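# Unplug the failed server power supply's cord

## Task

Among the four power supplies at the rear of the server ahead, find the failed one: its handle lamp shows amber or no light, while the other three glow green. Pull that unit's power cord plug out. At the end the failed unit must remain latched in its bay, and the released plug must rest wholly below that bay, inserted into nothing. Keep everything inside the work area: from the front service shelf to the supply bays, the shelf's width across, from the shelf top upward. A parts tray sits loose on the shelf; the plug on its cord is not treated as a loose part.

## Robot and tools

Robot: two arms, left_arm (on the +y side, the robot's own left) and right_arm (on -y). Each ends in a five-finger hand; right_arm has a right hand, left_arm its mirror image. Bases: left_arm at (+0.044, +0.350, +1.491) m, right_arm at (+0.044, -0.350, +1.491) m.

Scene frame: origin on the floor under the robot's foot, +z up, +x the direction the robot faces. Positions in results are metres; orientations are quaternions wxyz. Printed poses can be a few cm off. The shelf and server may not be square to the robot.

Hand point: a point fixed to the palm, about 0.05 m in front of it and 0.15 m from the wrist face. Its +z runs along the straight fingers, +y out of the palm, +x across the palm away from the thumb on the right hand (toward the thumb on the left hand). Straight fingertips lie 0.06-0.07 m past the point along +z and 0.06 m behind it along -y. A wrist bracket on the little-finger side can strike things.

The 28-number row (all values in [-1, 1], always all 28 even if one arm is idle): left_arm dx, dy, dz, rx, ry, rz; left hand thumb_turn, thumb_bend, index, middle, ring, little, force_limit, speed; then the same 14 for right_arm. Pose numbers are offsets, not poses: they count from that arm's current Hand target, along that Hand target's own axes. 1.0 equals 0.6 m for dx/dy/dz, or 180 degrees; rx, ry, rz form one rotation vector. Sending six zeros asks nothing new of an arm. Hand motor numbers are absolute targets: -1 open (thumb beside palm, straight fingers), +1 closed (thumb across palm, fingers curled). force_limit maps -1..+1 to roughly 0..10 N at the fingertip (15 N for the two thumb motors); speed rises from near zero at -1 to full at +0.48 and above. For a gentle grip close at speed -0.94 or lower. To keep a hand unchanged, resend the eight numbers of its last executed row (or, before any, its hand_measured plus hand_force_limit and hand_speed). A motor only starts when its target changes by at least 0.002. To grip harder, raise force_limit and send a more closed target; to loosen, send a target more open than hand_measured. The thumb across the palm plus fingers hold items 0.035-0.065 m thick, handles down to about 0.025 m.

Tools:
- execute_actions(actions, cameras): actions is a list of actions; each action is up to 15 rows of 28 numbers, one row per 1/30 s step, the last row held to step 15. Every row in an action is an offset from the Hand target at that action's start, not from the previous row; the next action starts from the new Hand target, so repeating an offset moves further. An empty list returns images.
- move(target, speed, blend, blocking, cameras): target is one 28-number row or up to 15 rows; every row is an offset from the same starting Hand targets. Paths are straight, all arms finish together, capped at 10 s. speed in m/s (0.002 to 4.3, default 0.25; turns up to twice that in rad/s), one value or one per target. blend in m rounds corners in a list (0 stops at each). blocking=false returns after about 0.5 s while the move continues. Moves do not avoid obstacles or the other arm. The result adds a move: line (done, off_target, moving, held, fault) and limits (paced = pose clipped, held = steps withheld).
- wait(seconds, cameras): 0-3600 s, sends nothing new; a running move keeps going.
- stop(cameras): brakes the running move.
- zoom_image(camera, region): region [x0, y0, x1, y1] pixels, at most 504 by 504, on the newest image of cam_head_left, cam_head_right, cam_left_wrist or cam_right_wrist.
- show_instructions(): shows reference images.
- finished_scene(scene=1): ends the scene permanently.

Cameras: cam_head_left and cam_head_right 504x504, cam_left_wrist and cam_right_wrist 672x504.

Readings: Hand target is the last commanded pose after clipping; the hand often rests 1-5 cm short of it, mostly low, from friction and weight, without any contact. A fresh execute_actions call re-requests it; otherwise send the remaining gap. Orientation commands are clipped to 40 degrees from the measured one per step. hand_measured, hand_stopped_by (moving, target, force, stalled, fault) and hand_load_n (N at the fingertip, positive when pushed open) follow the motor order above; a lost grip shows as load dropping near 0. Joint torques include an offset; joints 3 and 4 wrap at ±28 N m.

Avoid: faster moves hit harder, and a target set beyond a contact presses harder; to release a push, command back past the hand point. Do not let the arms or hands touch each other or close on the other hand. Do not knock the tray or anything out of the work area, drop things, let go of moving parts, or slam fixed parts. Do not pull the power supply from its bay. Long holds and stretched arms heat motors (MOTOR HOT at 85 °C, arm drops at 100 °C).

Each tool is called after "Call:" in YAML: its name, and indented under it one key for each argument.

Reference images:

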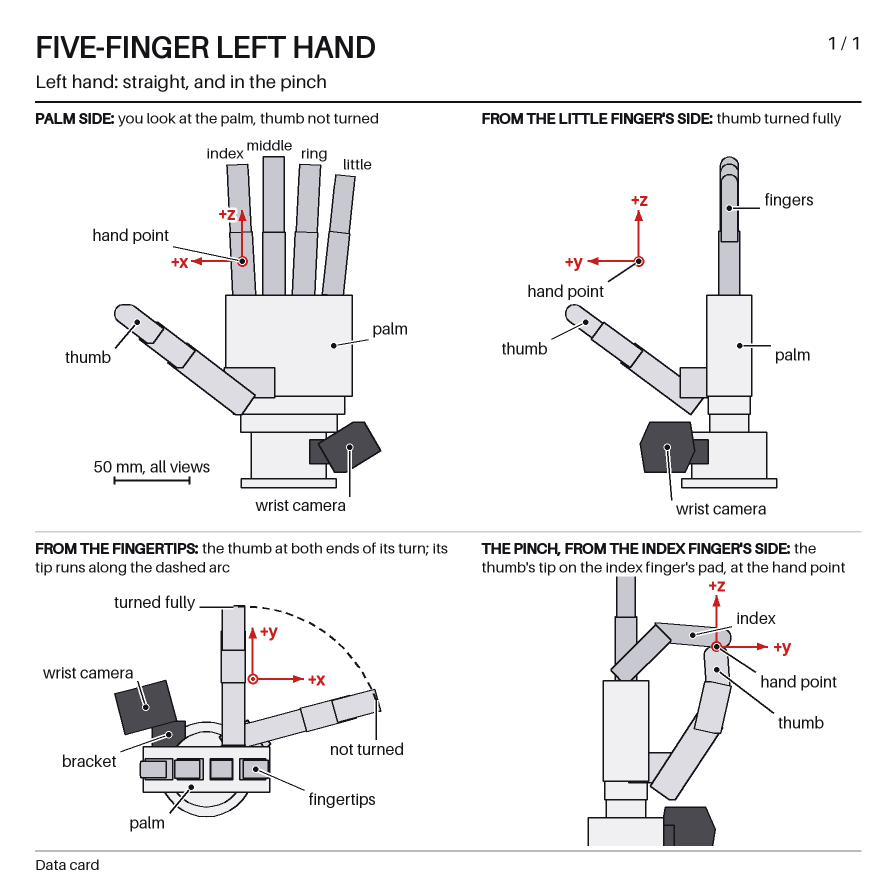

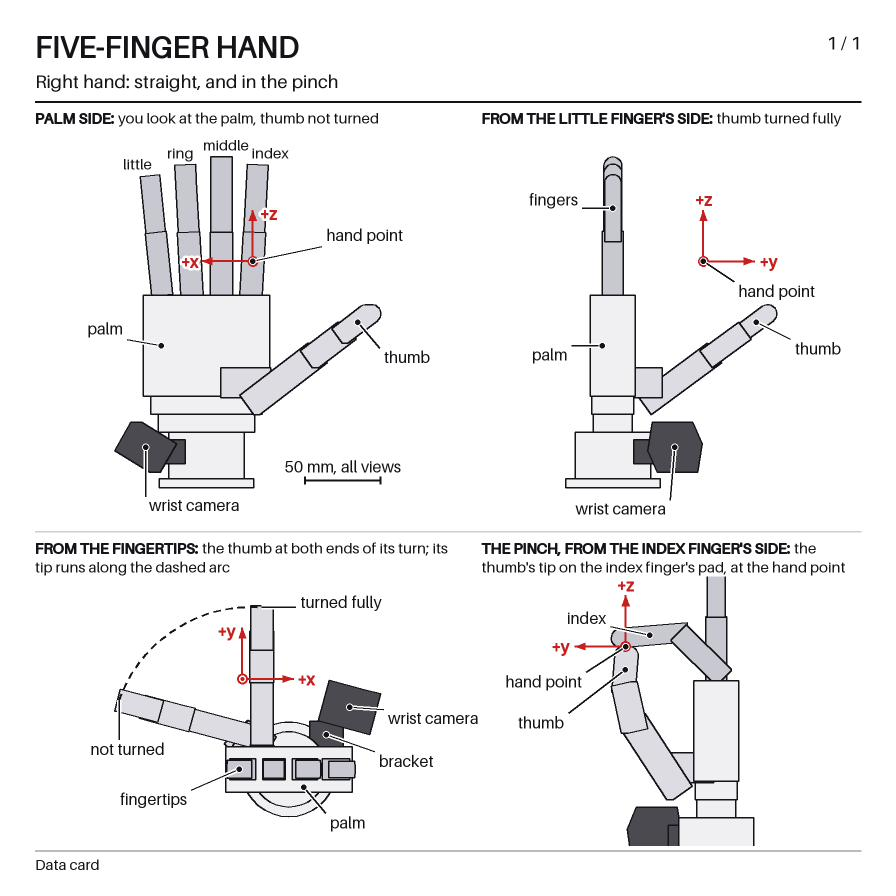

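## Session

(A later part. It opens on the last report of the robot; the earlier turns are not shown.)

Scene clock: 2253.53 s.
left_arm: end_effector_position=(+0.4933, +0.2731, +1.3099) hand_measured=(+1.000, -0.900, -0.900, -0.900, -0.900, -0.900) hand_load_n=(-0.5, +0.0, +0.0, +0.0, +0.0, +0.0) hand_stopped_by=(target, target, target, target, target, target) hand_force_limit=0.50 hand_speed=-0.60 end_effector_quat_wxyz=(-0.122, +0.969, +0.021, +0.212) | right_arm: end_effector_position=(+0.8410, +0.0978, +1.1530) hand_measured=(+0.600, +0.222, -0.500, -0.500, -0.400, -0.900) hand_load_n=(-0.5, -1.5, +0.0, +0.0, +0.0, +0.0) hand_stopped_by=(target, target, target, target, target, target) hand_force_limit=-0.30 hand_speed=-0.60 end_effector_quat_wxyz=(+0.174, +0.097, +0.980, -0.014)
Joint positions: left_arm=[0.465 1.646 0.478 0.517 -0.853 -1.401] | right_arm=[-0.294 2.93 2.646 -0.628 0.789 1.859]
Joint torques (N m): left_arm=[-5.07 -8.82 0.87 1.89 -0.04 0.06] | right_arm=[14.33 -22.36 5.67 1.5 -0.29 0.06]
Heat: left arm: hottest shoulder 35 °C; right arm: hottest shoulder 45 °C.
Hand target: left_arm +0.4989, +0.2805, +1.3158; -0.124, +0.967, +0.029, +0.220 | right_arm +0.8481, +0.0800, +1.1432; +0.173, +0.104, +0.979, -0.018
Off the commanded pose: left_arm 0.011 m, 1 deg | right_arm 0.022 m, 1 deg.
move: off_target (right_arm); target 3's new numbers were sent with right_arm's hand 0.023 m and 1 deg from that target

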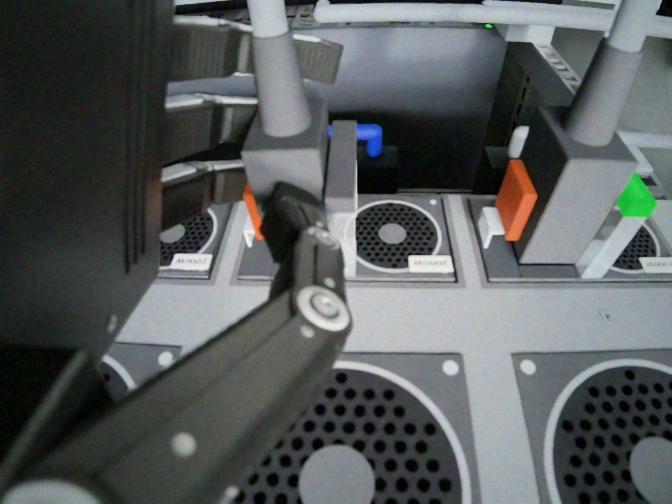

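Call:
execute_actions:
  actions:
    - [[0,0,0,0,0,0,1,-0.9,-0.9,-0.9,-0.9,-0.9,0.5,-0.6,0,0,0,0,0,0,0.6,0.22,-0.5,-0.5,-0.4,-0.9,-0.3,-0.6]]
  cameras: ["cam_head_left","cam_head_right"]

Call:
zoom_image:
  camera: "cam_head_left"
  region: [210, 300, 330, 400]

Call:
zoom_image:
  camera: "cam_head_right"
  region: [150, 300, 270, 400]

Scene clock: 2260.67 s.
left_arm: end_effector_position=(+0.4933, +0.2731, +1.3099) hand_measured=(+1.000, -0.900, -0.900, -0.900, -0.900, -0.900) hand_load_n=(+0.0, +0.0, +0.0, +0.0, +0.0, +0.0) hand_stopped_by=(target, target, target, target, target, target) hand_force_limit=0.50 hand_speed=-0.60 end_effector_quat_wxyz=(-0.122, +0.969, +0.021, +0.212) | right_arm: end_effector_position=(+0.8410, +0.0978, +1.1530) hand_measured=(+0.600, +0.222, -0.500, -0.500, -0.400, -0.900) hand_load_n=(-0.5, -1.0, +0.0, +0.5, +0.0, +0.0) hand_stopped_by=(target, target, target, target, target, target) hand_force_limit=-0.30 hand_speed=-0.60 end_effector_quat_wxyz=(+0.174, +0.097, +0.980, -0.014)
Joint positions: left_arm=[0.465 1.646 0.478 0.517 -0.853 -1.401] | right_arm=[-0.294 2.93 2.646 -0.628 0.789 1.858]
Joint torques (N m): left_arm=[-4.89 -8.94 0.9 1.91 -0.05 0.06] | right_arm=[14.8 -22.65 5.6 1.43 -0.36 0.05]
Heat: left arm: hottest shoulder 35 °C; right arm: hottest shoulder 44 °C.
Hand target: left_arm +0.4989, +0.2805, +1.3158; -0.124, +0.967, +0.029, +0.220 | right_arm +0.8481, +0.0800, +1.1432; +0.173, +0.103, +0.979, -0.018
Off the commanded pose: left_arm 0.011 m, 1 deg | right_arm 0.022 m, 1 deg.
Step readings (end_effector_position of left_arm | right_arm):
0: (+0.4933, +0.2731, +1.3099) | (+0.8410, +0.0978, +1.1530)
1: (+0.4933, +0.2731, +1.3099) | (+0.8410, +0.0978, +1.1530)
2: (+0.4933, +0.2731, +1.3099) | (+0.8410, +0.0978, +1.1530)
4: (+0.4933, +0.2731, +1.3099) | (+0.8410, +0.0978, +1.1530)
8: (+0.4933, +0.2731, +1.3099) | (+0.8410, +0.0978, +1.1530)
15: (+0.4933, +0.2731, +1.3099) | (+0.8410, +0.0978, +1.1530)

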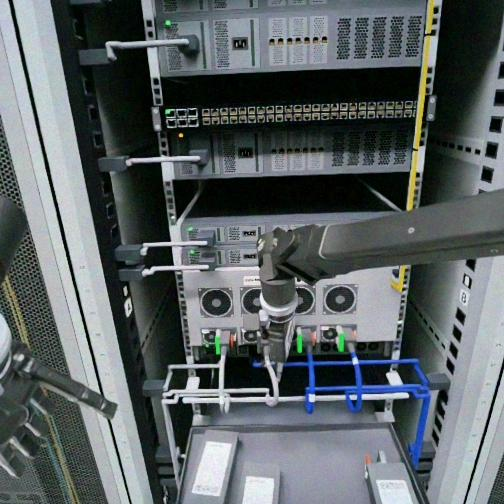

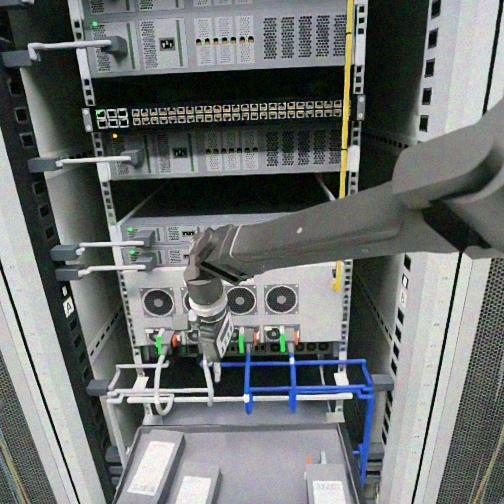

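Scaled by 4.200 from the camera's image (finer frame: 720x720).

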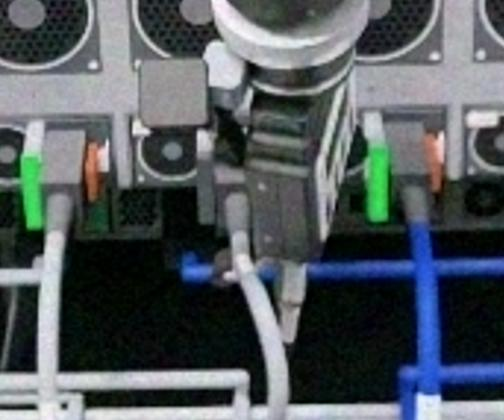

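Scaled by 4.200 from the camera's image (finer frame: 720x720).

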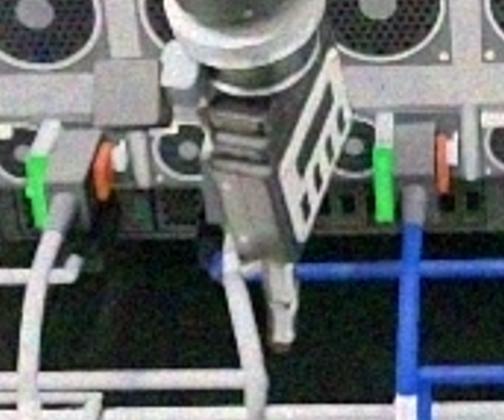

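Call:
move:
  target:
    - [0,0,0,0,0,0,1,-0.9,-0.9,-0.9,-0.9,-0.9,0.5,-0.6,-0.0032,-0.0163,0.0012,0,0,0,0.6,0.22,-0.5,-0.5,-0.4,-0.9,-0.3,-0.6]
  speed: 0.04
  cameras: ["cam_right_wrist"]

Call:
zoom_image:
  camera: "cam_right_wrist"
  region: [160, 60, 480, 300]

Scene clock: 2267.20 s.
left_arm: end_effector_position=(+0.4933, +0.2731, +1.3099) hand_measured=(+1.000, -0.900, -0.900, -0.900, -0.900, -0.900) hand_load_n=(+0.0, +0.0, +0.0, +0.0, +0.0, +0.0) hand_stopped_by=(target, target, target, target, target, target) hand_force_limit=0.50 hand_speed=-0.60 end_effector_quat_wxyz=(-0.122, +0.969, +0.021, +0.212) | right_arm: end_effector_position=(+0.8386, +0.0916, +1.1522) hand_measured=(+0.600, +0.220, -0.500, -0.500, -0.400, -0.900) hand_load_n=(+0.0, +0.5, +0.0, +0.0, +0.0, +0.0) hand_stopped_by=(target, target, target, target, target, target) hand_force_limit=-0.30 hand_speed=-0.60 end_effector_quat_wxyz=(+0.174, +0.095, +0.980, -0.012)
Joint positions: left_arm=[0.465 1.646 0.478 0.517 -0.853 -1.401] | right_arm=[-0.301 2.889 2.568 -0.587 0.78 1.848]
Joint torques (N m): left_arm=[-5.01 -8.88 0.92 1.88 -0.04 0.06] | right_arm=[13.8 -22.71 5.46 1.66 -0.2 0.07]
Heat: left arm: hottest shoulder 35 °C; right arm: hottest shoulder 44 °C.
Hand target: left_arm +0.4989, +0.2805, +1.3158; -0.124, +0.967, +0.029, +0.220 | right_arm +0.8483, +0.0697, +1.1431; +0.173, +0.104, +0.979, -0.018
Off the commanded pose: left_arm 0.011 m, 1 deg | right_arm 0.025 m, 1 deg.
move: off_target (right_arm)

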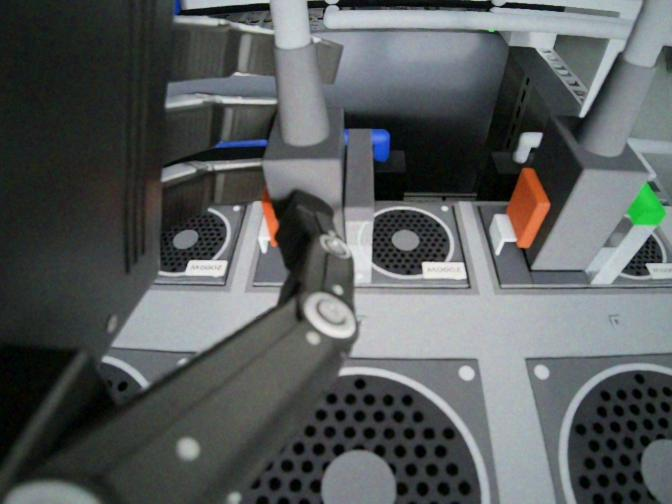

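Scaled by 1.575 from the camera's image (finer frame: 960x720).

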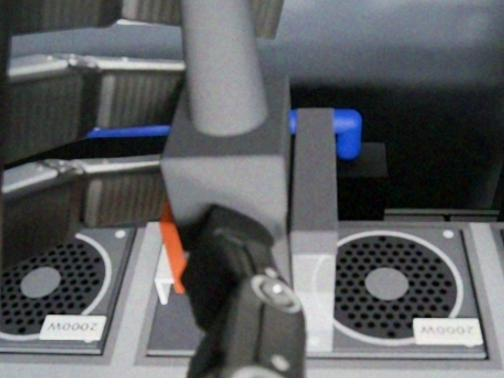

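Call:
move:
  target:
    - [0,0,0,0,0,0,1,-0.9,-0.9,-0.9,-0.9,-0.9,0.5,-0.6,0,0,0,0,0,0,0.6,0.22,0.3,0.3,0.3,-0.9,0,-0.8]
  speed: 0.04
  cameras: ["cam_right_wrist"]

Call:
zoom_image:
  camera: "cam_right_wrist"
  region: [160, 60, 480, 300]

Scene clock: 2275.53 s.
left_arm: end_effector_position=(+0.4933, +0.2731, +1.3099) hand_measured=(+1.000, -0.900, -0.900, -0.900, -0.900, -0.900) hand_load_n=(+0.0, +0.0, +0.0, +0.0, +0.0, +0.0) hand_stopped_by=(target, target, target, target, target, target) hand_force_limit=0.50 hand_speed=-0.60 end_effector_quat_wxyz=(-0.122, +0.969, +0.021, +0.212) | right_arm: end_effector_position=(+0.8384, +0.0909, +1.1513) hand_measured=(+0.600, +0.220, -0.392, -0.356, -0.052, -0.900) hand_load_n=(+0.0, +5.5, +2.0, +6.0, +6.0, +0.0) hand_stopped_by=(target, target, force, force, force, target) hand_force_limit=0.00 hand_speed=-0.80 end_effector_quat_wxyz=(+0.173, +0.093, +0.980, -0.013)
Joint positions: left_arm=[0.465 1.646 0.478 0.517 -0.853 -1.401] | right_arm=[-0.302 2.889 2.567 -0.587 0.78 1.845]
Joint torques (N m): left_arm=[-4.84 -9 0.96 1.94 -0.04 0.07] | right_arm=[14.56 -22.59 5.45 1.4 -0.24 0.17]
Heat: left arm: hottest shoulder 35 °C; right arm: hottest shoulder 44 °C.
Hand target: left_arm +0.4989, +0.2805, +1.3158; -0.124, +0.967, +0.029, +0.220 | right_arm +0.8480, +0.0700, +1.1430; +0.173, +0.103, +0.979, -0.018
Off the commanded pose: left_arm 0.011 m, 1 deg | right_arm 0.025 m, 1 deg.
move: done

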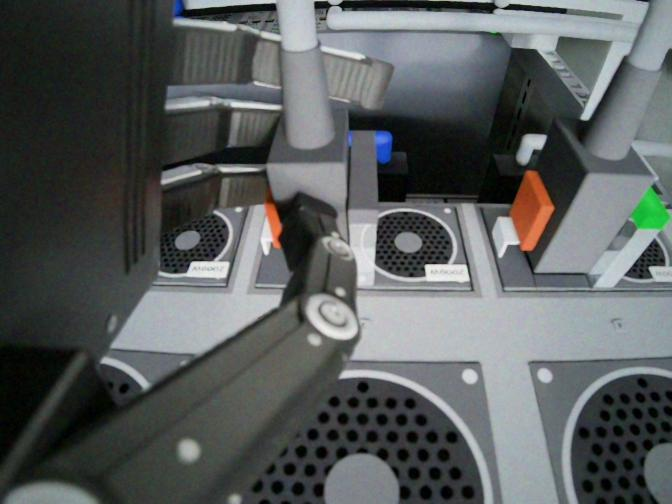

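Scaled by 1.575 from the camera's image (finer frame: 960x720).

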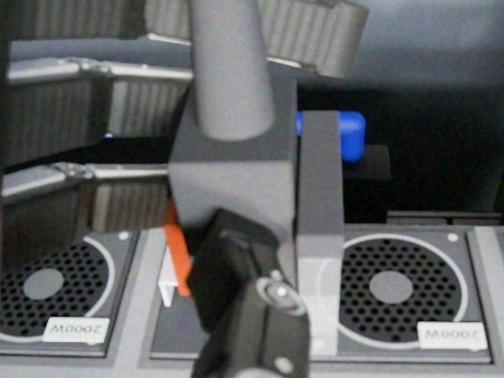

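Call:
move:
  target:
    - [0,0,0,0,0,0,1,-0.9,-0.9,-0.9,-0.9,-0.9,0.5,-0.6,0,0,0,0,0,0,0.6,0.22,0.5,0.5,0.5,-0.9,1.0,-0.3]
  speed: 0.04
  cameras: ["cam_right_wrist"]

Call:
zoom_image:
  camera: "cam_right_wrist"
  region: [160, 60, 480, 300]

Scene clock: 2281.10 s.
left_arm: end_effector_position=(+0.4933, +0.2731, +1.3099) hand_measured=(+1.000, -0.900, -0.900, -0.900, -0.900, -0.900) hand_load_n=(+0.0, +0.0, +0.0, -0.5, +0.0, +0.0) hand_stopped_by=(target, target, target, target, target, target) hand_force_limit=0.50 hand_speed=-0.60 end_effector_quat_wxyz=(-0.122, +0.969, +0.021, +0.212) | right_arm: end_effector_position=(+0.8384, +0.0898, +1.1510) hand_measured=(+0.600, +0.218, -0.338, -0.302, +0.004, -0.900) hand_load_n=(+0.5, +9.5, +14.0, +14.5, +10.5, +0.0) hand_stopped_by=(target, target, force, force, force, target) hand_force_limit=1.00 hand_speed=-0.30 end_effector_quat_wxyz=(+0.173, +0.093, +0.980, -0.014)
Joint positions: left_arm=[0.465 1.646 0.478 0.517 -0.853 -1.401] | right_arm=[-0.303 2.888 2.565 -0.586 0.782 1.845]
Joint torques (N m): left_arm=[-4.89 -8.94 0.87 1.87 -0.04 0.06] | right_arm=[14.39 -22.24 5.31 1.31 -0.32 0.09]
Heat: left arm: hottest shoulder 35 °C; right arm: hottest shoulder 44 °C.
Hand target: left_arm +0.4989, +0.2805, +1.3158; -0.124, +0.967, +0.029, +0.220 | right_arm +0.8482, +0.0698, +1.1430; +0.173, +0.104, +0.979, -0.018
Off the commanded pose: left_arm 0.011 m, 1 deg | right_arm 0.023 m, 1 deg.
move: done

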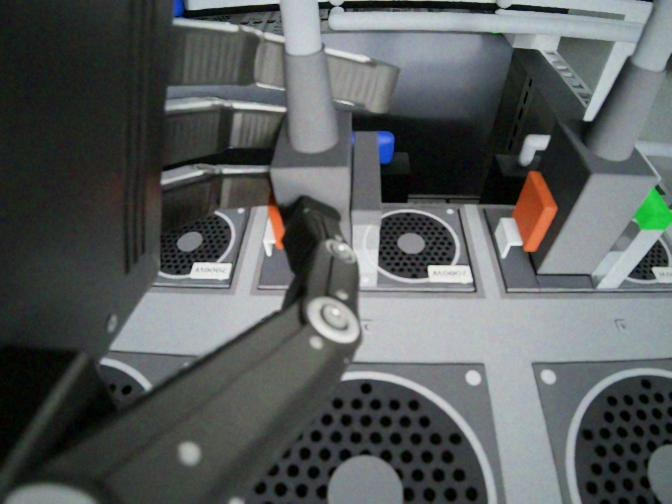

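Scaled by 1.575 from the camera's image (finer frame: 960x720).

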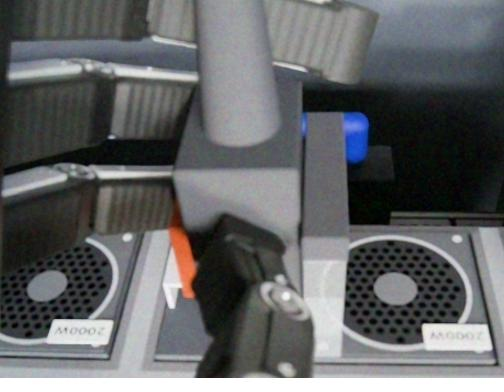

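Call:
move:
  target:
    - [0,0,0,0,0,0,1,-0.9,-0.9,-0.9,-0.9,-0.9,0.5,-0.6,0.0499,0.0092,-0.0181,0,0,0,0.6,0.22,0.5,0.5,0.5,-0.9,1.0,-0.3]
  speed: 0.03
  cameras: ["cam_right_wrist"]

Call:
zoom_image:
  camera: "cam_right_wrist"
  region: [160, 60, 480, 300]

Scene clock: 2288.63 s.
left_arm: end_effector_position=(+0.4933, +0.2731, +1.3099) hand_measured=(+1.000, -0.900, -0.900, -0.900, -0.900, -0.900) hand_load_n=(+0.0, +0.0, +0.0, +0.0, +0.0, +0.0) hand_stopped_by=(target, target, target, target, target, target) hand_force_limit=0.50 hand_speed=-0.60 end_effector_quat_wxyz=(-0.122, +0.969, +0.021, +0.212) | right_arm: end_effector_position=(+0.8333, +0.0873, +1.1522) hand_measured=(+0.600, +0.216, -0.338, -0.302, +0.006, -0.900) hand_load_n=(+3.5, +17.5, +13.0, +11.0, +0.5, +0.0) hand_stopped_by=(target, target, force, force, force, target) hand_force_limit=1.00 hand_speed=-0.30 end_effector_quat_wxyz=(+0.189, +0.117, +0.975, -0.003)
Joint positions: left_arm=[0.465 1.646 0.478 0.517 -0.853 -1.401] | right_arm=[-0.303 2.831 2.421 -0.451 0.775 1.863]
Joint torques (N m): left_arm=[-4.89 -8.76 0.91 1.91 -0.05 0.07] | right_arm=[16.21 -22.65 3.34 0.17 0.52 0.19]
Heat: left arm: hottest shoulder 35 °C; right arm: hottest shoulder 44 °C.
Hand target: left_arm +0.4989, +0.2805, +1.3158; -0.124, +0.967, +0.029, +0.220 | right_arm +0.8183, +0.0820, +1.1432; +0.173, +0.104, +0.979, -0.018
Off the commanded pose: left_arm 0.011 m, 1 deg | right_arm 0.019 m, 3 deg.
move: off_target (right_arm)

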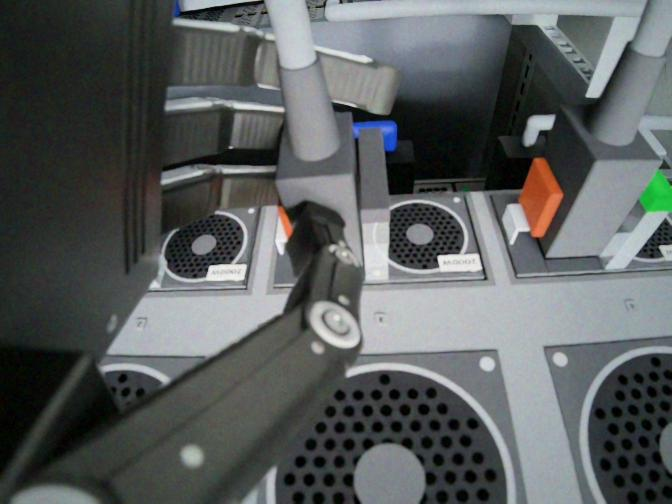

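Scaled by 1.575 from the camera's image (finer frame: 960x720).

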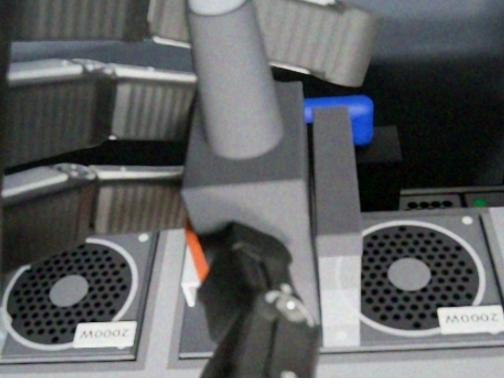

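Call:
move:
  target:
    - [0,0,0,0,0,0,1,-0.9,-0.9,-0.9,-0.9,-0.9,0.5,-0.6,0.0333,0.0061,-0.0121,0.0048,0.0086,-0.0254,0.6,0.22,0.5,0.5,0.5,-0.9,1.0,-0.3]
  speed: 0.03
  cameras: ["cam_right_wrist"]

Call:
zoom_image:
  camera: "cam_right_wrist"
  region: [160, 60, 480, 300]

Scene clock: 2303.43 s.
left_arm: end_effector_position=(+0.4933, +0.2731, +1.3099) hand_measured=(+1.000, -0.900, -0.900, -0.900, -0.900, -0.900) hand_load_n=(-0.5, +0.0, +0.0, +0.0, +0.0, +0.5) hand_stopped_by=(target, target, target, target, target, target) hand_force_limit=0.50 hand_speed=-0.60 end_effector_quat_wxyz=(-0.122, +0.969, +0.021, +0.212) | right_arm: end_effector_position=(+0.8078, +0.0806, +1.1427) hand_measured=(+0.600, +0.220, -0.336, -0.300, +0.006, -0.900) hand_load_n=(+0.0, +0.0, +0.0, +0.0, +0.0, +0.0) hand_stopped_by=(target, target, force, force, force, target) hand_force_limit=1.00 hand_speed=-0.30 end_effector_quat_wxyz=(+0.162, +0.080, +0.983, -0.029)
Joint positions: left_arm=[0.465 1.646 0.478 0.517 -0.853 -1.401] | right_arm=[-0.303 2.8 2.355 -0.501 0.803 1.839]
Joint torques (N m): left_arm=[-4.95 -8.88 0.91 1.92 -0.04 0.07] | right_arm=[15.91 -20.31 5.31 0.42 0.02 0.09]
Heat: left arm: hottest shoulder 35 °C; right arm: hottest shoulder 45 °C.
Hand target: left_arm +0.4989, +0.2805, +1.3158; -0.124, +0.967, +0.029, +0.220 | right_arm +0.7982, +0.0900, +1.1430; +0.158, +0.066, +0.985, -0.031
Off the commanded pose: left_arm 0.011 m, 1 deg | right_arm 0.013 m, 2 deg.
move: off_target (right_arm)

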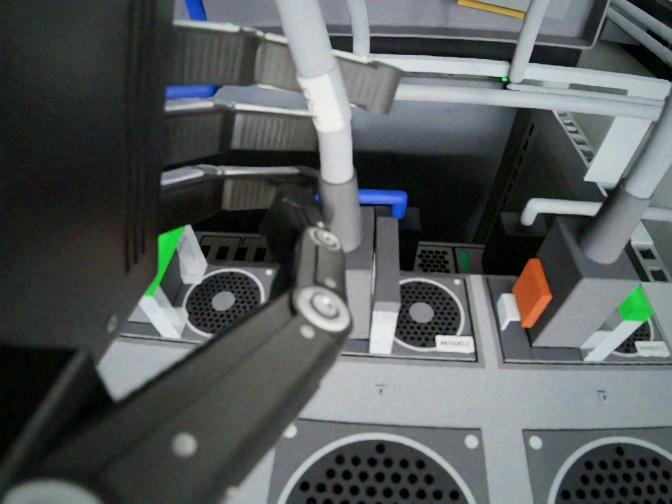

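Scaled by 1.575 from the camera's image (finer frame: 960x720).

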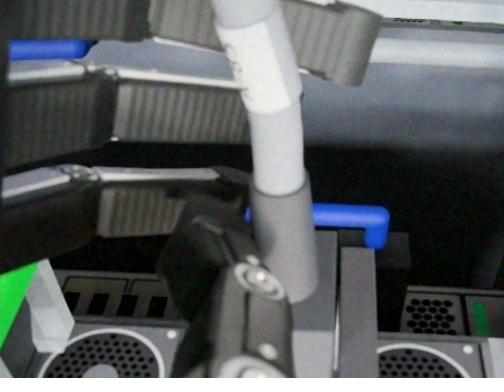

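Call:
move:
  target:
    - [0,0,0,0,0,0,1,-0.9,-0.9,-0.9,-0.9,-0.9,0.5,-0.6,0,0,0,0,0,0,0.6,0.22,-0.9,-0.9,-0.9,-0.9,0,-0.3]
    - [0,0,0,0,0,0,1,-0.9,-0.9,-0.9,-0.9,-0.9,0.5,-0.6,0.04,-0.0173,-0.17,0,0,0,0.6,0.22,-0.9,-0.9,-0.9,-0.9,0,-0.3]
  speed: 0.15
  cameras: ["cam_right_wrist","cam_head_left","cam_head_right"]

Call:
zoom_image:
  camera: "cam_head_left"
  region: [210, 310, 330, 430]

Call:
zoom_image:
  camera: "cam_right_wrist"
  region: [200, 0, 520, 260]

Scene clock: 2352.70 s.
left_arm: end_effector_position=(+0.4933, +0.2731, +1.3099) hand_measured=(+1.000, -0.900, -0.900, -0.900, -0.900, -0.900) hand_load_n=(+0.0, +0.0, +0.0, +0.0, +0.0, +0.0) hand_stopped_by=(target, target, target, target, target, target) hand_force_limit=0.50 hand_speed=-0.60 end_effector_quat_wxyz=(-0.122, +0.969, +0.021, +0.212) | right_arm: end_effector_position=(+0.7415, +0.0896, +1.2286) hand_measured=(+0.600, +0.220, -0.900, -0.900, -0.900, -0.900) hand_load_n=(+0.0, +0.0, +0.0, +0.0, +0.0, +0.0) hand_stopped_by=(target, target, target, target, target, target) hand_force_limit=0.00 hand_speed=-0.30 end_effector_quat_wxyz=(+0.153, +0.059, +0.986, -0.033)
Joint positions: left_arm=[0.465 1.646 0.478 0.517 -0.853 -1.401] | right_arm=[-0.198 2.552 1.964 -0.479 0.856 1.944]
Joint torques (N m): left_arm=[-4.84 -8.82 0.88 1.91 -0.04 0.07] | right_arm=[15.68 -20.42 4.77 1.4 0.03 0.28]
Heat: left arm: hottest shoulder 35 °C; right arm: hottest shoulder 44 °C.
Hand target: left_arm +0.4989, +0.2805, +1.3158; -0.124, +0.967, +0.029, +0.220 | right_arm +0.7428, +0.0909, +1.2325; +0.158, +0.066, +0.985, -0.031
Off the commanded pose: left_arm 0.011 m, 1 deg | right_arm 0.004 m, 1 deg.
move: done
Images, in order (width x height): cam_head_left 504x504, cam_head_right 504x504, cam_right_wrist 672x504.

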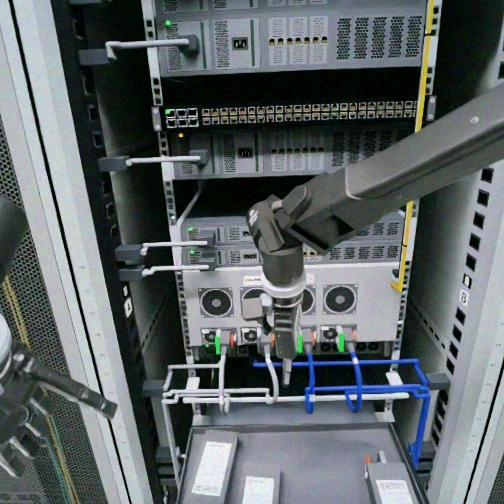

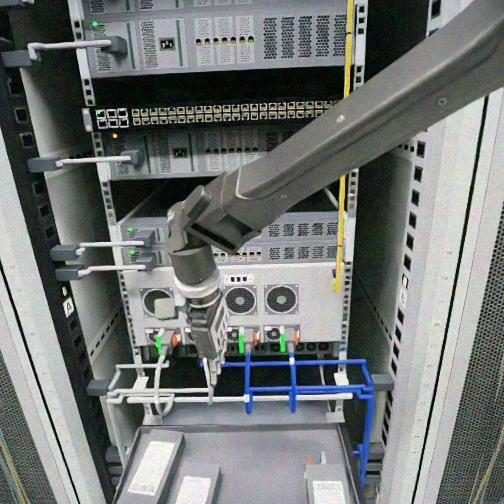

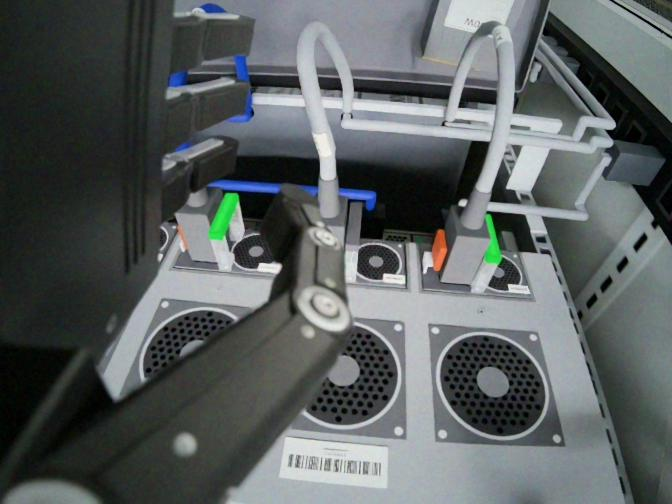

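Scaled by 4.200 from the camera's image (finer frame: 720x720).

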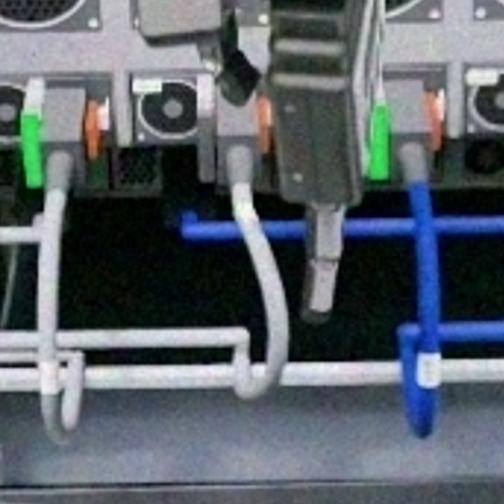

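Scaled by 1.575 from the camera's image (finer frame: 960x720).

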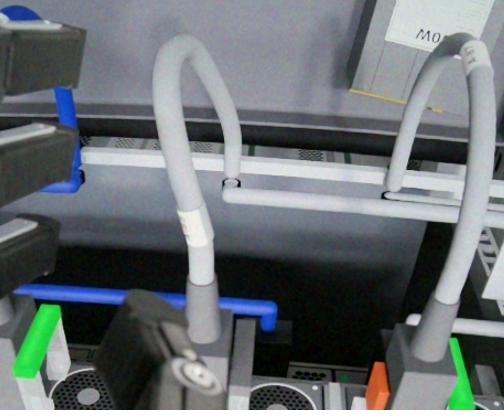

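Call:
move:
  target:
    - [0,0,0,0,0,0,1,-0.9,-0.9,-0.9,-0.9,-0.9,0.5,-0.6,0.2248,-0.0704,0.1086,-0.0398,-0.2887,-0.0282,-0.95,-0.9,-0.9,-0.9,-0.9,-0.9,0.3,-0.3]
    - [0,0,0,0,0,0,1,-0.9,-0.9,-0.9,-0.9,-0.9,0.5,-0.6,0.1435,-0.0141,0.1597,-0.0398,-0.2887,-0.0282,-0.95,-0.9,-0.9,-0.9,-0.9,-0.9,0.3,-0.3]
  speed: [0.25,0.12]

Call:
execute_actions:
  actions: []
  cameras: ["cam_right_wrist"]

Scene clock: 2394.17 s.
left_arm: end_effector_position=(+0.4933, +0.2731, +1.3099) hand_measured=(+1.000, -0.900, -0.900, -0.900, -0.900, -0.900) hand_load_n=(+0.0, +0.0, +0.0, +0.0, -0.5, +0.0) hand_stopped_by=(target, target, target, target, target, target) hand_force_limit=0.50 hand_speed=-0.60 end_effector_quat_wxyz=(-0.122, +0.969, +0.021, +0.212) | right_arm: end_effector_position=(+0.6890, +0.0908, +1.1280) hand_measured=(-0.950, -0.900, -0.900, -0.900, -0.900, -0.900) hand_load_n=(+0.0, +0.0, +0.0, +0.0, +0.0, +0.0) hand_stopped_by=(target, target, target, target, target, target) hand_force_limit=0.30 hand_speed=-0.30 end_effector_quat_wxyz=(+0.580, -0.003, +0.815, +0.003)
Joint positions: left_arm=[0.465 1.646 0.478 0.517 -0.853 -1.401] | right_arm=[-0.37 3.04 1.882 1.316 0.412 1.02]
Joint torques (N m): left_arm=[-4.84 -9 0.92 1.91 -0.05 0.06] | right_arm=[12.4 -15.15 3.59 1.35 -0.83 0.11]
Heat: left arm: hottest shoulder 35 °C; right arm: hottest shoulder 43 °C.
Hand target: left_arm +0.4989, +0.2805, +1.3158; -0.124, +0.967, +0.029, +0.220 | right_arm +0.6899, +0.0852, +1.1149; +0.576, -0.006, +0.818, -0.004
Off the commanded pose: left_arm 0.011 m, 1 deg | right_arm 0.014 m, 1 deg.
move: off_target (right_arm)

Scene clock: 2394.17 s.
left_arm: end_effector_position=(+0.4933, +0.2731, +1.3099) hand_measured=(+1.000, -0.900, -0.900, -0.900, -0.900, -0.900) hand_load_n=(+0.0, +0.0, +0.0, +0.0, -0.5, +0.0) hand_stopped_by=(target, target, target, target, target, target) hand_force_limit=0.50 hand_speed=-0.60 end_effector_quat_wxyz=(-0.122, +0.969, +0.021, +0.212) | right_arm: end_effector_position=(+0.6890, +0.0908, +1.1280) hand_measured=(-0.950, -0.900, -0.900, -0.900, -0.900, -0.900) hand_load_n=(+0.0, +0.0, +0.0, +0.0, +0.0, +0.0) hand_stopped_by=(target, target, target, target, target, target) hand_force_limit=0.30 hand_speed=-0.30 end_effector_quat_wxyz=(+0.580, -0.003, +0.815, +0.003)
Joint positions: left_arm=[0.465 1.646 0.478 0.517 -0.853 -1.401] | right_arm=[-0.37 3.04 1.882 1.316 0.412 1.02]
Joint velocities: within noise
Joint torques (N m): left_arm=[-4.84 -9 0.92 1.91 -0.05 0.06] | right_arm=[12.4 -15.15 3.59 1.35 -0.83 0.11]
Heat: left arm: hottest shoulder 35 °C; right arm: hottest shoulder 43 °C.
Hand target: left_arm +0.4989, +0.2805, +1.3158; -0.124, +0.967, +0.029, +0.220 | right_arm +0.6899, +0.0852, +1.1149; +0.576, -0.006, +0.818, -0.004
Off the commanded pose: left_arm 0.011 m, 1 deg | right_arm 0.014 m, 1 deg.
Images, in order (width x height): cam_right_wrist 672x504.

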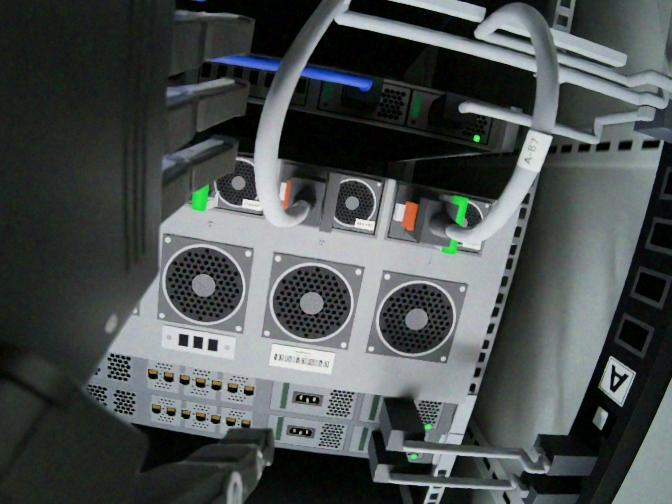

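Call:
move:
  target:
    - [0,0,0,0,0,0,1,-0.9,-0.9,-0.9,-0.9,-0.9,0.5,-0.6,-0.026,0.0,0.0969,0,0,0,-0.95,-0.9,-0.9,-0.9,-0.9,-0.9,0.3,-0.3]
    - [0,0,0,0,0,0,1,-0.9,-0.9,-0.9,-0.9,-0.9,0.5,-0.6,-0.026,0.0,0.0969,0,0,0,-0.95,-0.9,-0.1,-0.1,-0.1,-0.9,0.0,-0.3]
  speed: 0.1
  cameras: ["cam_right_wrist"]

Scene clock: 2401.70 s.
left_arm: end_effector_position=(+0.4933, +0.2731, +1.3099) hand_measured=(+1.000, -0.900, -0.900, -0.900, -0.900, -0.900) hand_load_n=(+0.0, +0.0, +0.0, +0.0, +0.0, +0.0) hand_stopped_by=(target, target, target, target, target, target) hand_force_limit=0.50 hand_speed=-0.60 end_effector_quat_wxyz=(-0.122, +0.969, +0.021, +0.212) | right_arm: end_effector_position=(+0.7461, +0.0938, +1.1222) hand_measured=(-0.950, -0.900, -0.100, -0.100, -0.100, -0.900) hand_load_n=(+0.0, +0.0, +0.0, +0.0, +0.0, +0.5) hand_stopped_by=(target, target, target, target, target, target) hand_force_limit=0.00 hand_speed=-0.30 end_effector_quat_wxyz=(+0.578, -0.006, +0.816, +0.003)
Joint positions: left_arm=[0.465 1.646 0.478 0.517 -0.853 -1.401] | right_arm=[-0.391 3.061 2.061 1.151 0.39 1.02]
Joint torques (N m): left_arm=[-4.89 -9.05 0.87 1.91 -0.04 0.06] | right_arm=[12.98 -16.15 4.96 1.2 -0.88 0.12]
Heat: left arm: hottest shoulder 35 °C; right arm: hottest shoulder 43 °C.
Hand target: left_arm +0.4989, +0.2805, +1.3158; -0.124, +0.967, +0.029, +0.220 | right_arm +0.7501, +0.0852, +1.1099; +0.575, -0.006, +0.818, -0.004
Off the commanded pose: left_arm 0.011 m, 1 deg | right_arm 0.015 m, 1 deg.
move: off_target (right_arm); target 2's new numbers were sent with right_arm's hand 0.015 m and 1 deg from that target

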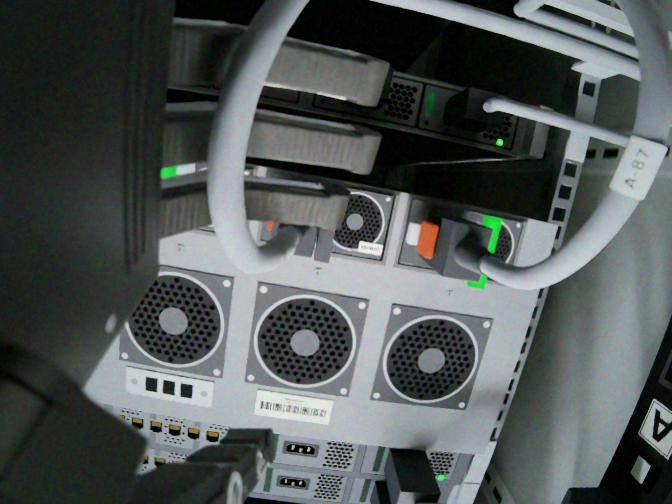

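Call:
move:
  target:
    - [0,0,0,0,0,0,1,-0.9,-0.9,-0.9,-0.9,-0.9,0.5,-0.6,-0.0158,0.0215,0.0333,0,0,0,-0.95,-0.9,-0.1,-0.1,-0.1,-0.9,0.0,-0.3]
    - [0,0,0,0,0,0,1,-0.9,-0.9,-0.9,-0.9,-0.9,0.5,-0.6,-0.0158,0.0215,0.0333,0,0,0,-0.95,-0.9,0.98,0.98,0.98,-0.9,0.7,-0.1]
  speed: 0.06
  cameras: ["cam_right_wrist"]

Scene clock: 2411.93 s.
left_arm: end_effector_position=(+0.4933, +0.2731, +1.3099) hand_measured=(+1.000, -0.900, -0.900, -0.900, -0.900, -0.900) hand_load_n=(+0.0, +0.0, +0.0, +0.0, +0.0, +0.0) hand_stopped_by=(target, target, target, target, target, target) hand_force_limit=0.50 hand_speed=-0.60 end_effector_quat_wxyz=(-0.122, +0.969, +0.021, +0.212) | right_arm: end_effector_position=(+0.7704, +0.1010, +1.1196) hand_measured=(-0.950, -0.900, +0.980, +0.980, +0.980, -0.900) hand_load_n=(+0.0, +0.0, +0.5, +0.0, +0.0, +0.0) hand_stopped_by=(target, target, target, target, target, target) hand_force_limit=0.70 hand_speed=-0.10 end_effector_quat_wxyz=(+0.577, -0.006, +0.817, +0.002)
Joint positions: left_arm=[0.465 1.646 0.478 0.517 -0.853 -1.401] | right_arm=[-0.391 3.095 2.18 1.065 0.394 1.02]
Joint torques (N m): left_arm=[-4.89 -9 0.94 1.88 -0.05 0.07] | right_arm=[13.86 -16.62 5.81 1.44 -0.58 0.14]
Heat: left arm: hottest shoulder 35 °C; right arm: hottest shoulder 43 °C.
Hand target: left_arm +0.4989, +0.2805, +1.3158; -0.124, +0.967, +0.029, +0.220 | right_arm +0.7719, +0.0983, +1.1118; +0.575, -0.006, +0.818, -0.004
Off the commanded pose: left_arm 0.011 m, 1 deg | right_arm 0.008 m, 1 deg.
move: done

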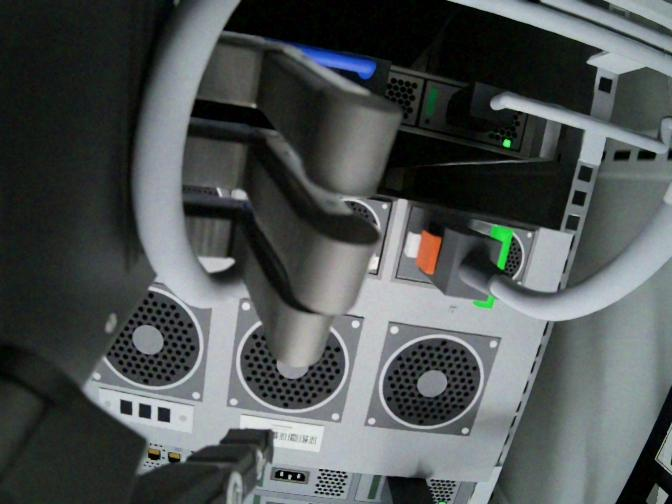

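Call:
move:
  target:
    - [0,0,0,0,0,0,1,-0.9,-0.9,-0.9,-0.9,-0.9,0.5,-0.6,0.025,0.02,-0.162,0,0.05,0,-0.95,-0.9,0.98,0.98,0.98,-0.9,0.7,-0.1]
  speed: 0.1
  cameras: ["cam_right_wrist"]

Scene clock: 2420.57 s.
left_arm: end_effector_position=(+0.4933, +0.2731, +1.3099) hand_measured=(+1.000, -0.900, -0.900, -0.900, -0.900, -0.900) hand_load_n=(+0.0, +0.0, +0.0, +0.0, +0.0, +0.0) hand_stopped_by=(target, target, target, target, target, target) hand_force_limit=0.50 hand_speed=-0.60 end_effector_quat_wxyz=(-0.122, +0.969, +0.021, +0.212) | right_arm: end_effector_position=(+0.7548, +0.0863, +1.1081) hand_measured=(-0.950, -0.900, +0.980, +0.980, +0.978, -0.900) hand_load_n=(+0.0, +0.0, +4.5, +0.0, +23.5, +0.0) hand_stopped_by=(target, target, target, target, target, target) hand_force_limit=0.70 hand_speed=-0.10 end_effector_quat_wxyz=(+0.521, -0.024, +0.853, -0.025)
Joint positions: left_arm=[0.465 1.646 0.478 0.517 -0.853 -1.401] | right_arm=[-0.386 2.996 2.015 1.02 0.487 1.007]
Joint torques (N m): left_arm=[-4.84 -8.88 0.91 1.88 -0.05 0.07] | right_arm=[19.19 -17.67 -8.05 5.55 2 0.84]
Heat: left arm: hottest shoulder 35 °C; right arm: hottest shoulder 43 °C.
Hand target: left_arm +0.4989, +0.2805, +1.3158; -0.124, +0.967, +0.029, +0.220 | right_arm +0.6754, +0.1101, +1.1305; +0.510, -0.006, +0.860, -0.004
Off the commanded pose: left_arm 0.011 m, 1 deg | right_arm 0.086 m, 4 deg.
move: off_target (right_arm)

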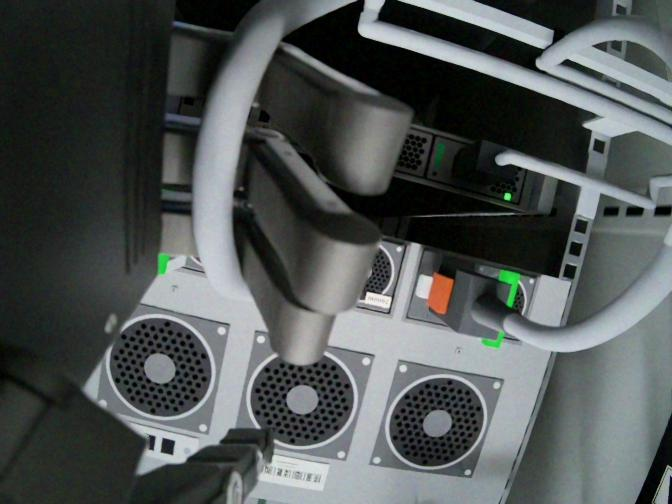

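Call:
move:
  target:
    - [0,0,0,0,0,0,1,-0.9,-0.9,-0.9,-0.9,-0.9,0.5,-0.6,-0.0736,0.0322,-0.04,0,-0.06,0,-0.95,-0.9,0.98,0.98,0.98,-0.9,0.7,-0.1]
  speed: 0.1
  cameras: ["cam_right_wrist"]

Scene clock: 2428.73 s.
left_arm: end_effector_position=(+0.4933, +0.2731, +1.3099) hand_measured=(+1.000, -0.900, -0.900, -0.900, -0.900, -0.900) hand_load_n=(+0.0, -0.5, +0.0, +0.0, +0.0, +0.0) hand_stopped_by=(target, target, target, target, target, target) hand_force_limit=0.50 hand_speed=-0.60 end_effector_quat_wxyz=(-0.122, +0.969, +0.021, +0.212) | right_arm: end_effector_position=(+0.7537, +0.0904, +1.1117) hand_measured=(-0.950, -0.900, +0.980, +0.980, +0.978, -0.900) hand_load_n=(+0.0, +0.0, +5.5, +0.0, +23.0, +0.0) hand_stopped_by=(target, target, target, target, target, target) hand_force_limit=0.70 hand_speed=-0.10 end_effector_quat_wxyz=(+0.545, -0.040, +0.837, -0.036)
Joint positions: left_arm=[0.465 1.646 0.478 0.517 -0.853 -1.401] | right_arm=[-0.386 3.025 2.044 1.075 0.459 0.942]
Joint torques (N m): left_arm=[-4.84 -8.94 0.9 1.94 -0.04 0.06] | right_arm=[22.12 -14.27 -2.96 8.92 0.43 0.66]
Heat: left arm: hottest shoulder 35 °C; right arm: hottest shoulder 43 °C.
Hand target: left_arm +0.4989, +0.2805, +1.3158; -0.124, +0.967, +0.029, +0.220 | right_arm +0.6754, +0.1300, +1.1804; +0.588, -0.006, +0.809, -0.004
Off the commanded pose: left_arm 0.011 m, 1 deg | right_arm 0.112 m, 8 deg.
move: off_target (right_arm)

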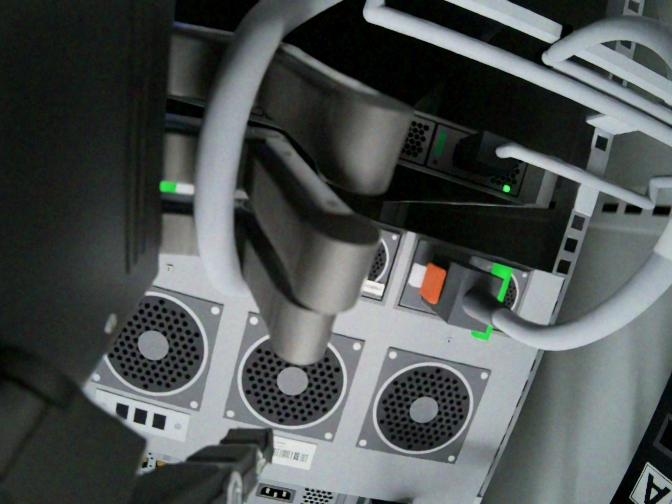

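Call:
move:
  target:
    - [0,0,0,0,0,0,1,-0.9,-0.9,-0.9,-0.9,-0.9,0.5,-0.6,0.2187,-0.0135,-0.0253,0,0.04,0,-0.95,-0.9,0.98,0.98,0.98,-0.9,0.7,-0.1]
  speed: 0.1
  cameras: ["cam_right_wrist"]

Scene clock: 2436.33 s.
left_arm: end_effector_position=(+0.4933, +0.2731, +1.3099) hand_measured=(+1.000, -0.900, -0.900, -0.900, -0.900, -0.900) hand_load_n=(+0.0, -0.5, +0.0, +0.0, +0.0, +0.0) hand_stopped_by=(target, target, target, target, target, target) hand_force_limit=0.50 hand_speed=-0.60 end_effector_quat_wxyz=(-0.122, +0.969, +0.021, +0.212) | right_arm: end_effector_position=(+0.7518, +0.0924, +1.1105) hand_measured=(-0.950, -0.900, +0.980, +0.980, +0.978, -0.900) hand_load_n=(+0.0, +0.0, +9.5, +0.0, +12.5, +0.0) hand_stopped_by=(target, target, target, target, target, target) hand_force_limit=0.70 hand_speed=-0.10 end_effector_quat_wxyz=(+0.551, -0.009, +0.834, -0.018)
Joint positions: left_arm=[0.465 1.646 0.478 0.517 -0.853 -1.401] | right_arm=[-0.386 3.055 2.076 1.088 0.456 1.008]
Joint torques (N m): left_arm=[-4.72 -9 0.87 1.94 -0.04 0.08] | right_arm=[15.85 -9.17 -7.6 4.11 0.21 0.82]
Heat: left arm: hottest shoulder 35 °C; right arm: hottest shoulder 43 °C.
Hand target: left_arm +0.4989, +0.2805, +1.3158; -0.124, +0.967, +0.029, +0.220 | right_arm +0.6207, +0.1201, +1.0605; +0.536, -0.006, +0.844, -0.004
Off the commanded pose: left_arm 0.011 m, 1 deg | right_arm 0.143 m, 3 deg.
joint sent to its limit (right arm) — joint 2 (shoulder), upper limit. The joint targets are off in position and orientation.
move: off_target (right_arm)

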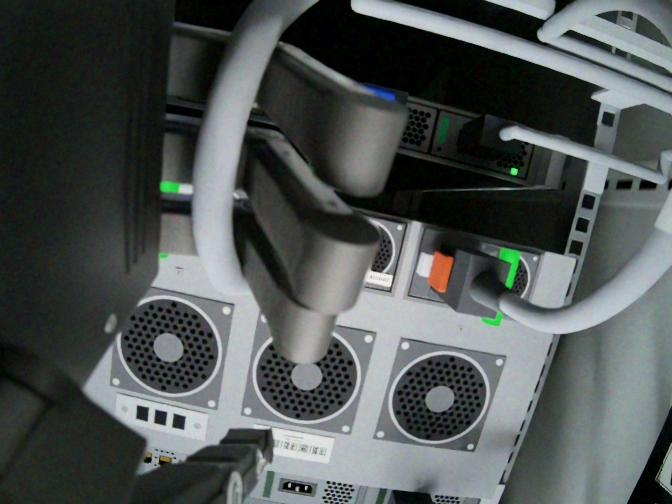

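Call:
wait:
  seconds: 0.1
  cameras: ["cam_head_left","cam_head_right"]

Call:
zoom_image:
  camera: "cam_head_left"
  region: [230, 320, 310, 400]

Call:
zoom_image:
  camera: "cam_head_right"
  region: [170, 320, 250, 400]

Scene clock: 2444.23 s.
left_arm: end_effector_position=(+0.4933, +0.2731, +1.3099) hand_measured=(+1.000, -0.900, -0.900, -0.900, -0.900, -0.900) hand_load_n=(+0.0, +0.0, +0.0, -0.5, +0.0, +0.0) hand_stopped_by=(target, target, target, target, target, target) hand_force_limit=0.50 hand_speed=-0.60 end_effector_quat_wxyz=(-0.122, +0.969, +0.021, +0.212) | right_arm: end_effector_position=(+0.7518, +0.0924, +1.1105) hand_measured=(-0.950, -0.900, +0.980, +0.980, +0.978, -0.900) hand_load_n=(+0.0, +0.0, +9.5, +0.0, +12.5, +0.0) hand_stopped_by=(target, target, target, target, target, target) hand_force_limit=0.70 hand_speed=-0.10 end_effector_quat_wxyz=(+0.551, -0.009, +0.834, -0.018)
Joint positions: left_arm=[0.465 1.646 0.478 0.517 -0.853 -1.401] | right_arm=[-0.386 3.055 2.076 1.088 0.456 1.008]
Joint torques (N m): left_arm=[-4.78 -8.94 0.91 1.88 -0.05 0.06] | right_arm=[16.44 -10.4 -7.61 4.03 0.24 0.79]
Heat: left arm: hottest shoulder 35 °C; right arm: hottest shoulder 42 °C.
Hand target: left_arm +0.4989, +0.2805, +1.3158; -0.124, +0.967, +0.029, +0.220 | right_arm +0.6207, +0.1201, +1.0605; +0.536, -0.006, +0.844, -0.004
Off the commanded pose: left_arm 0.011 m, 1 deg | right_arm 0.143 m, 3 deg.
wait: 0.10 s; at rest from the start

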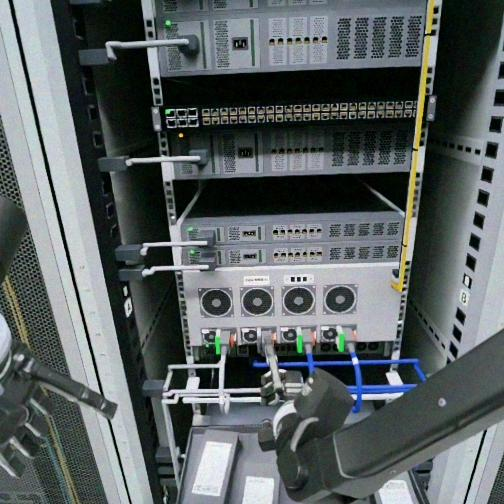

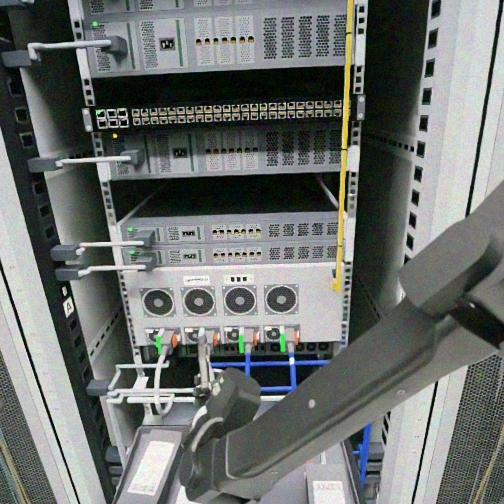

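Scaled by 6.300 from the camera's image (finer frame: 720x720).

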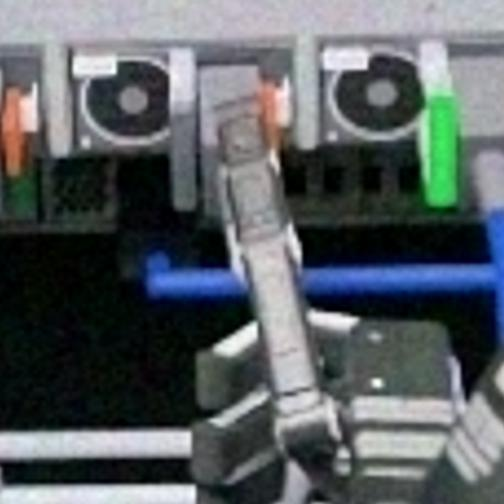

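Scaled by 6.300 from the camera's image (finer frame: 720x720).

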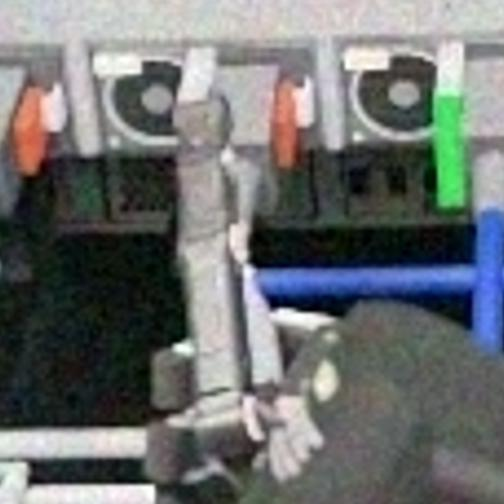

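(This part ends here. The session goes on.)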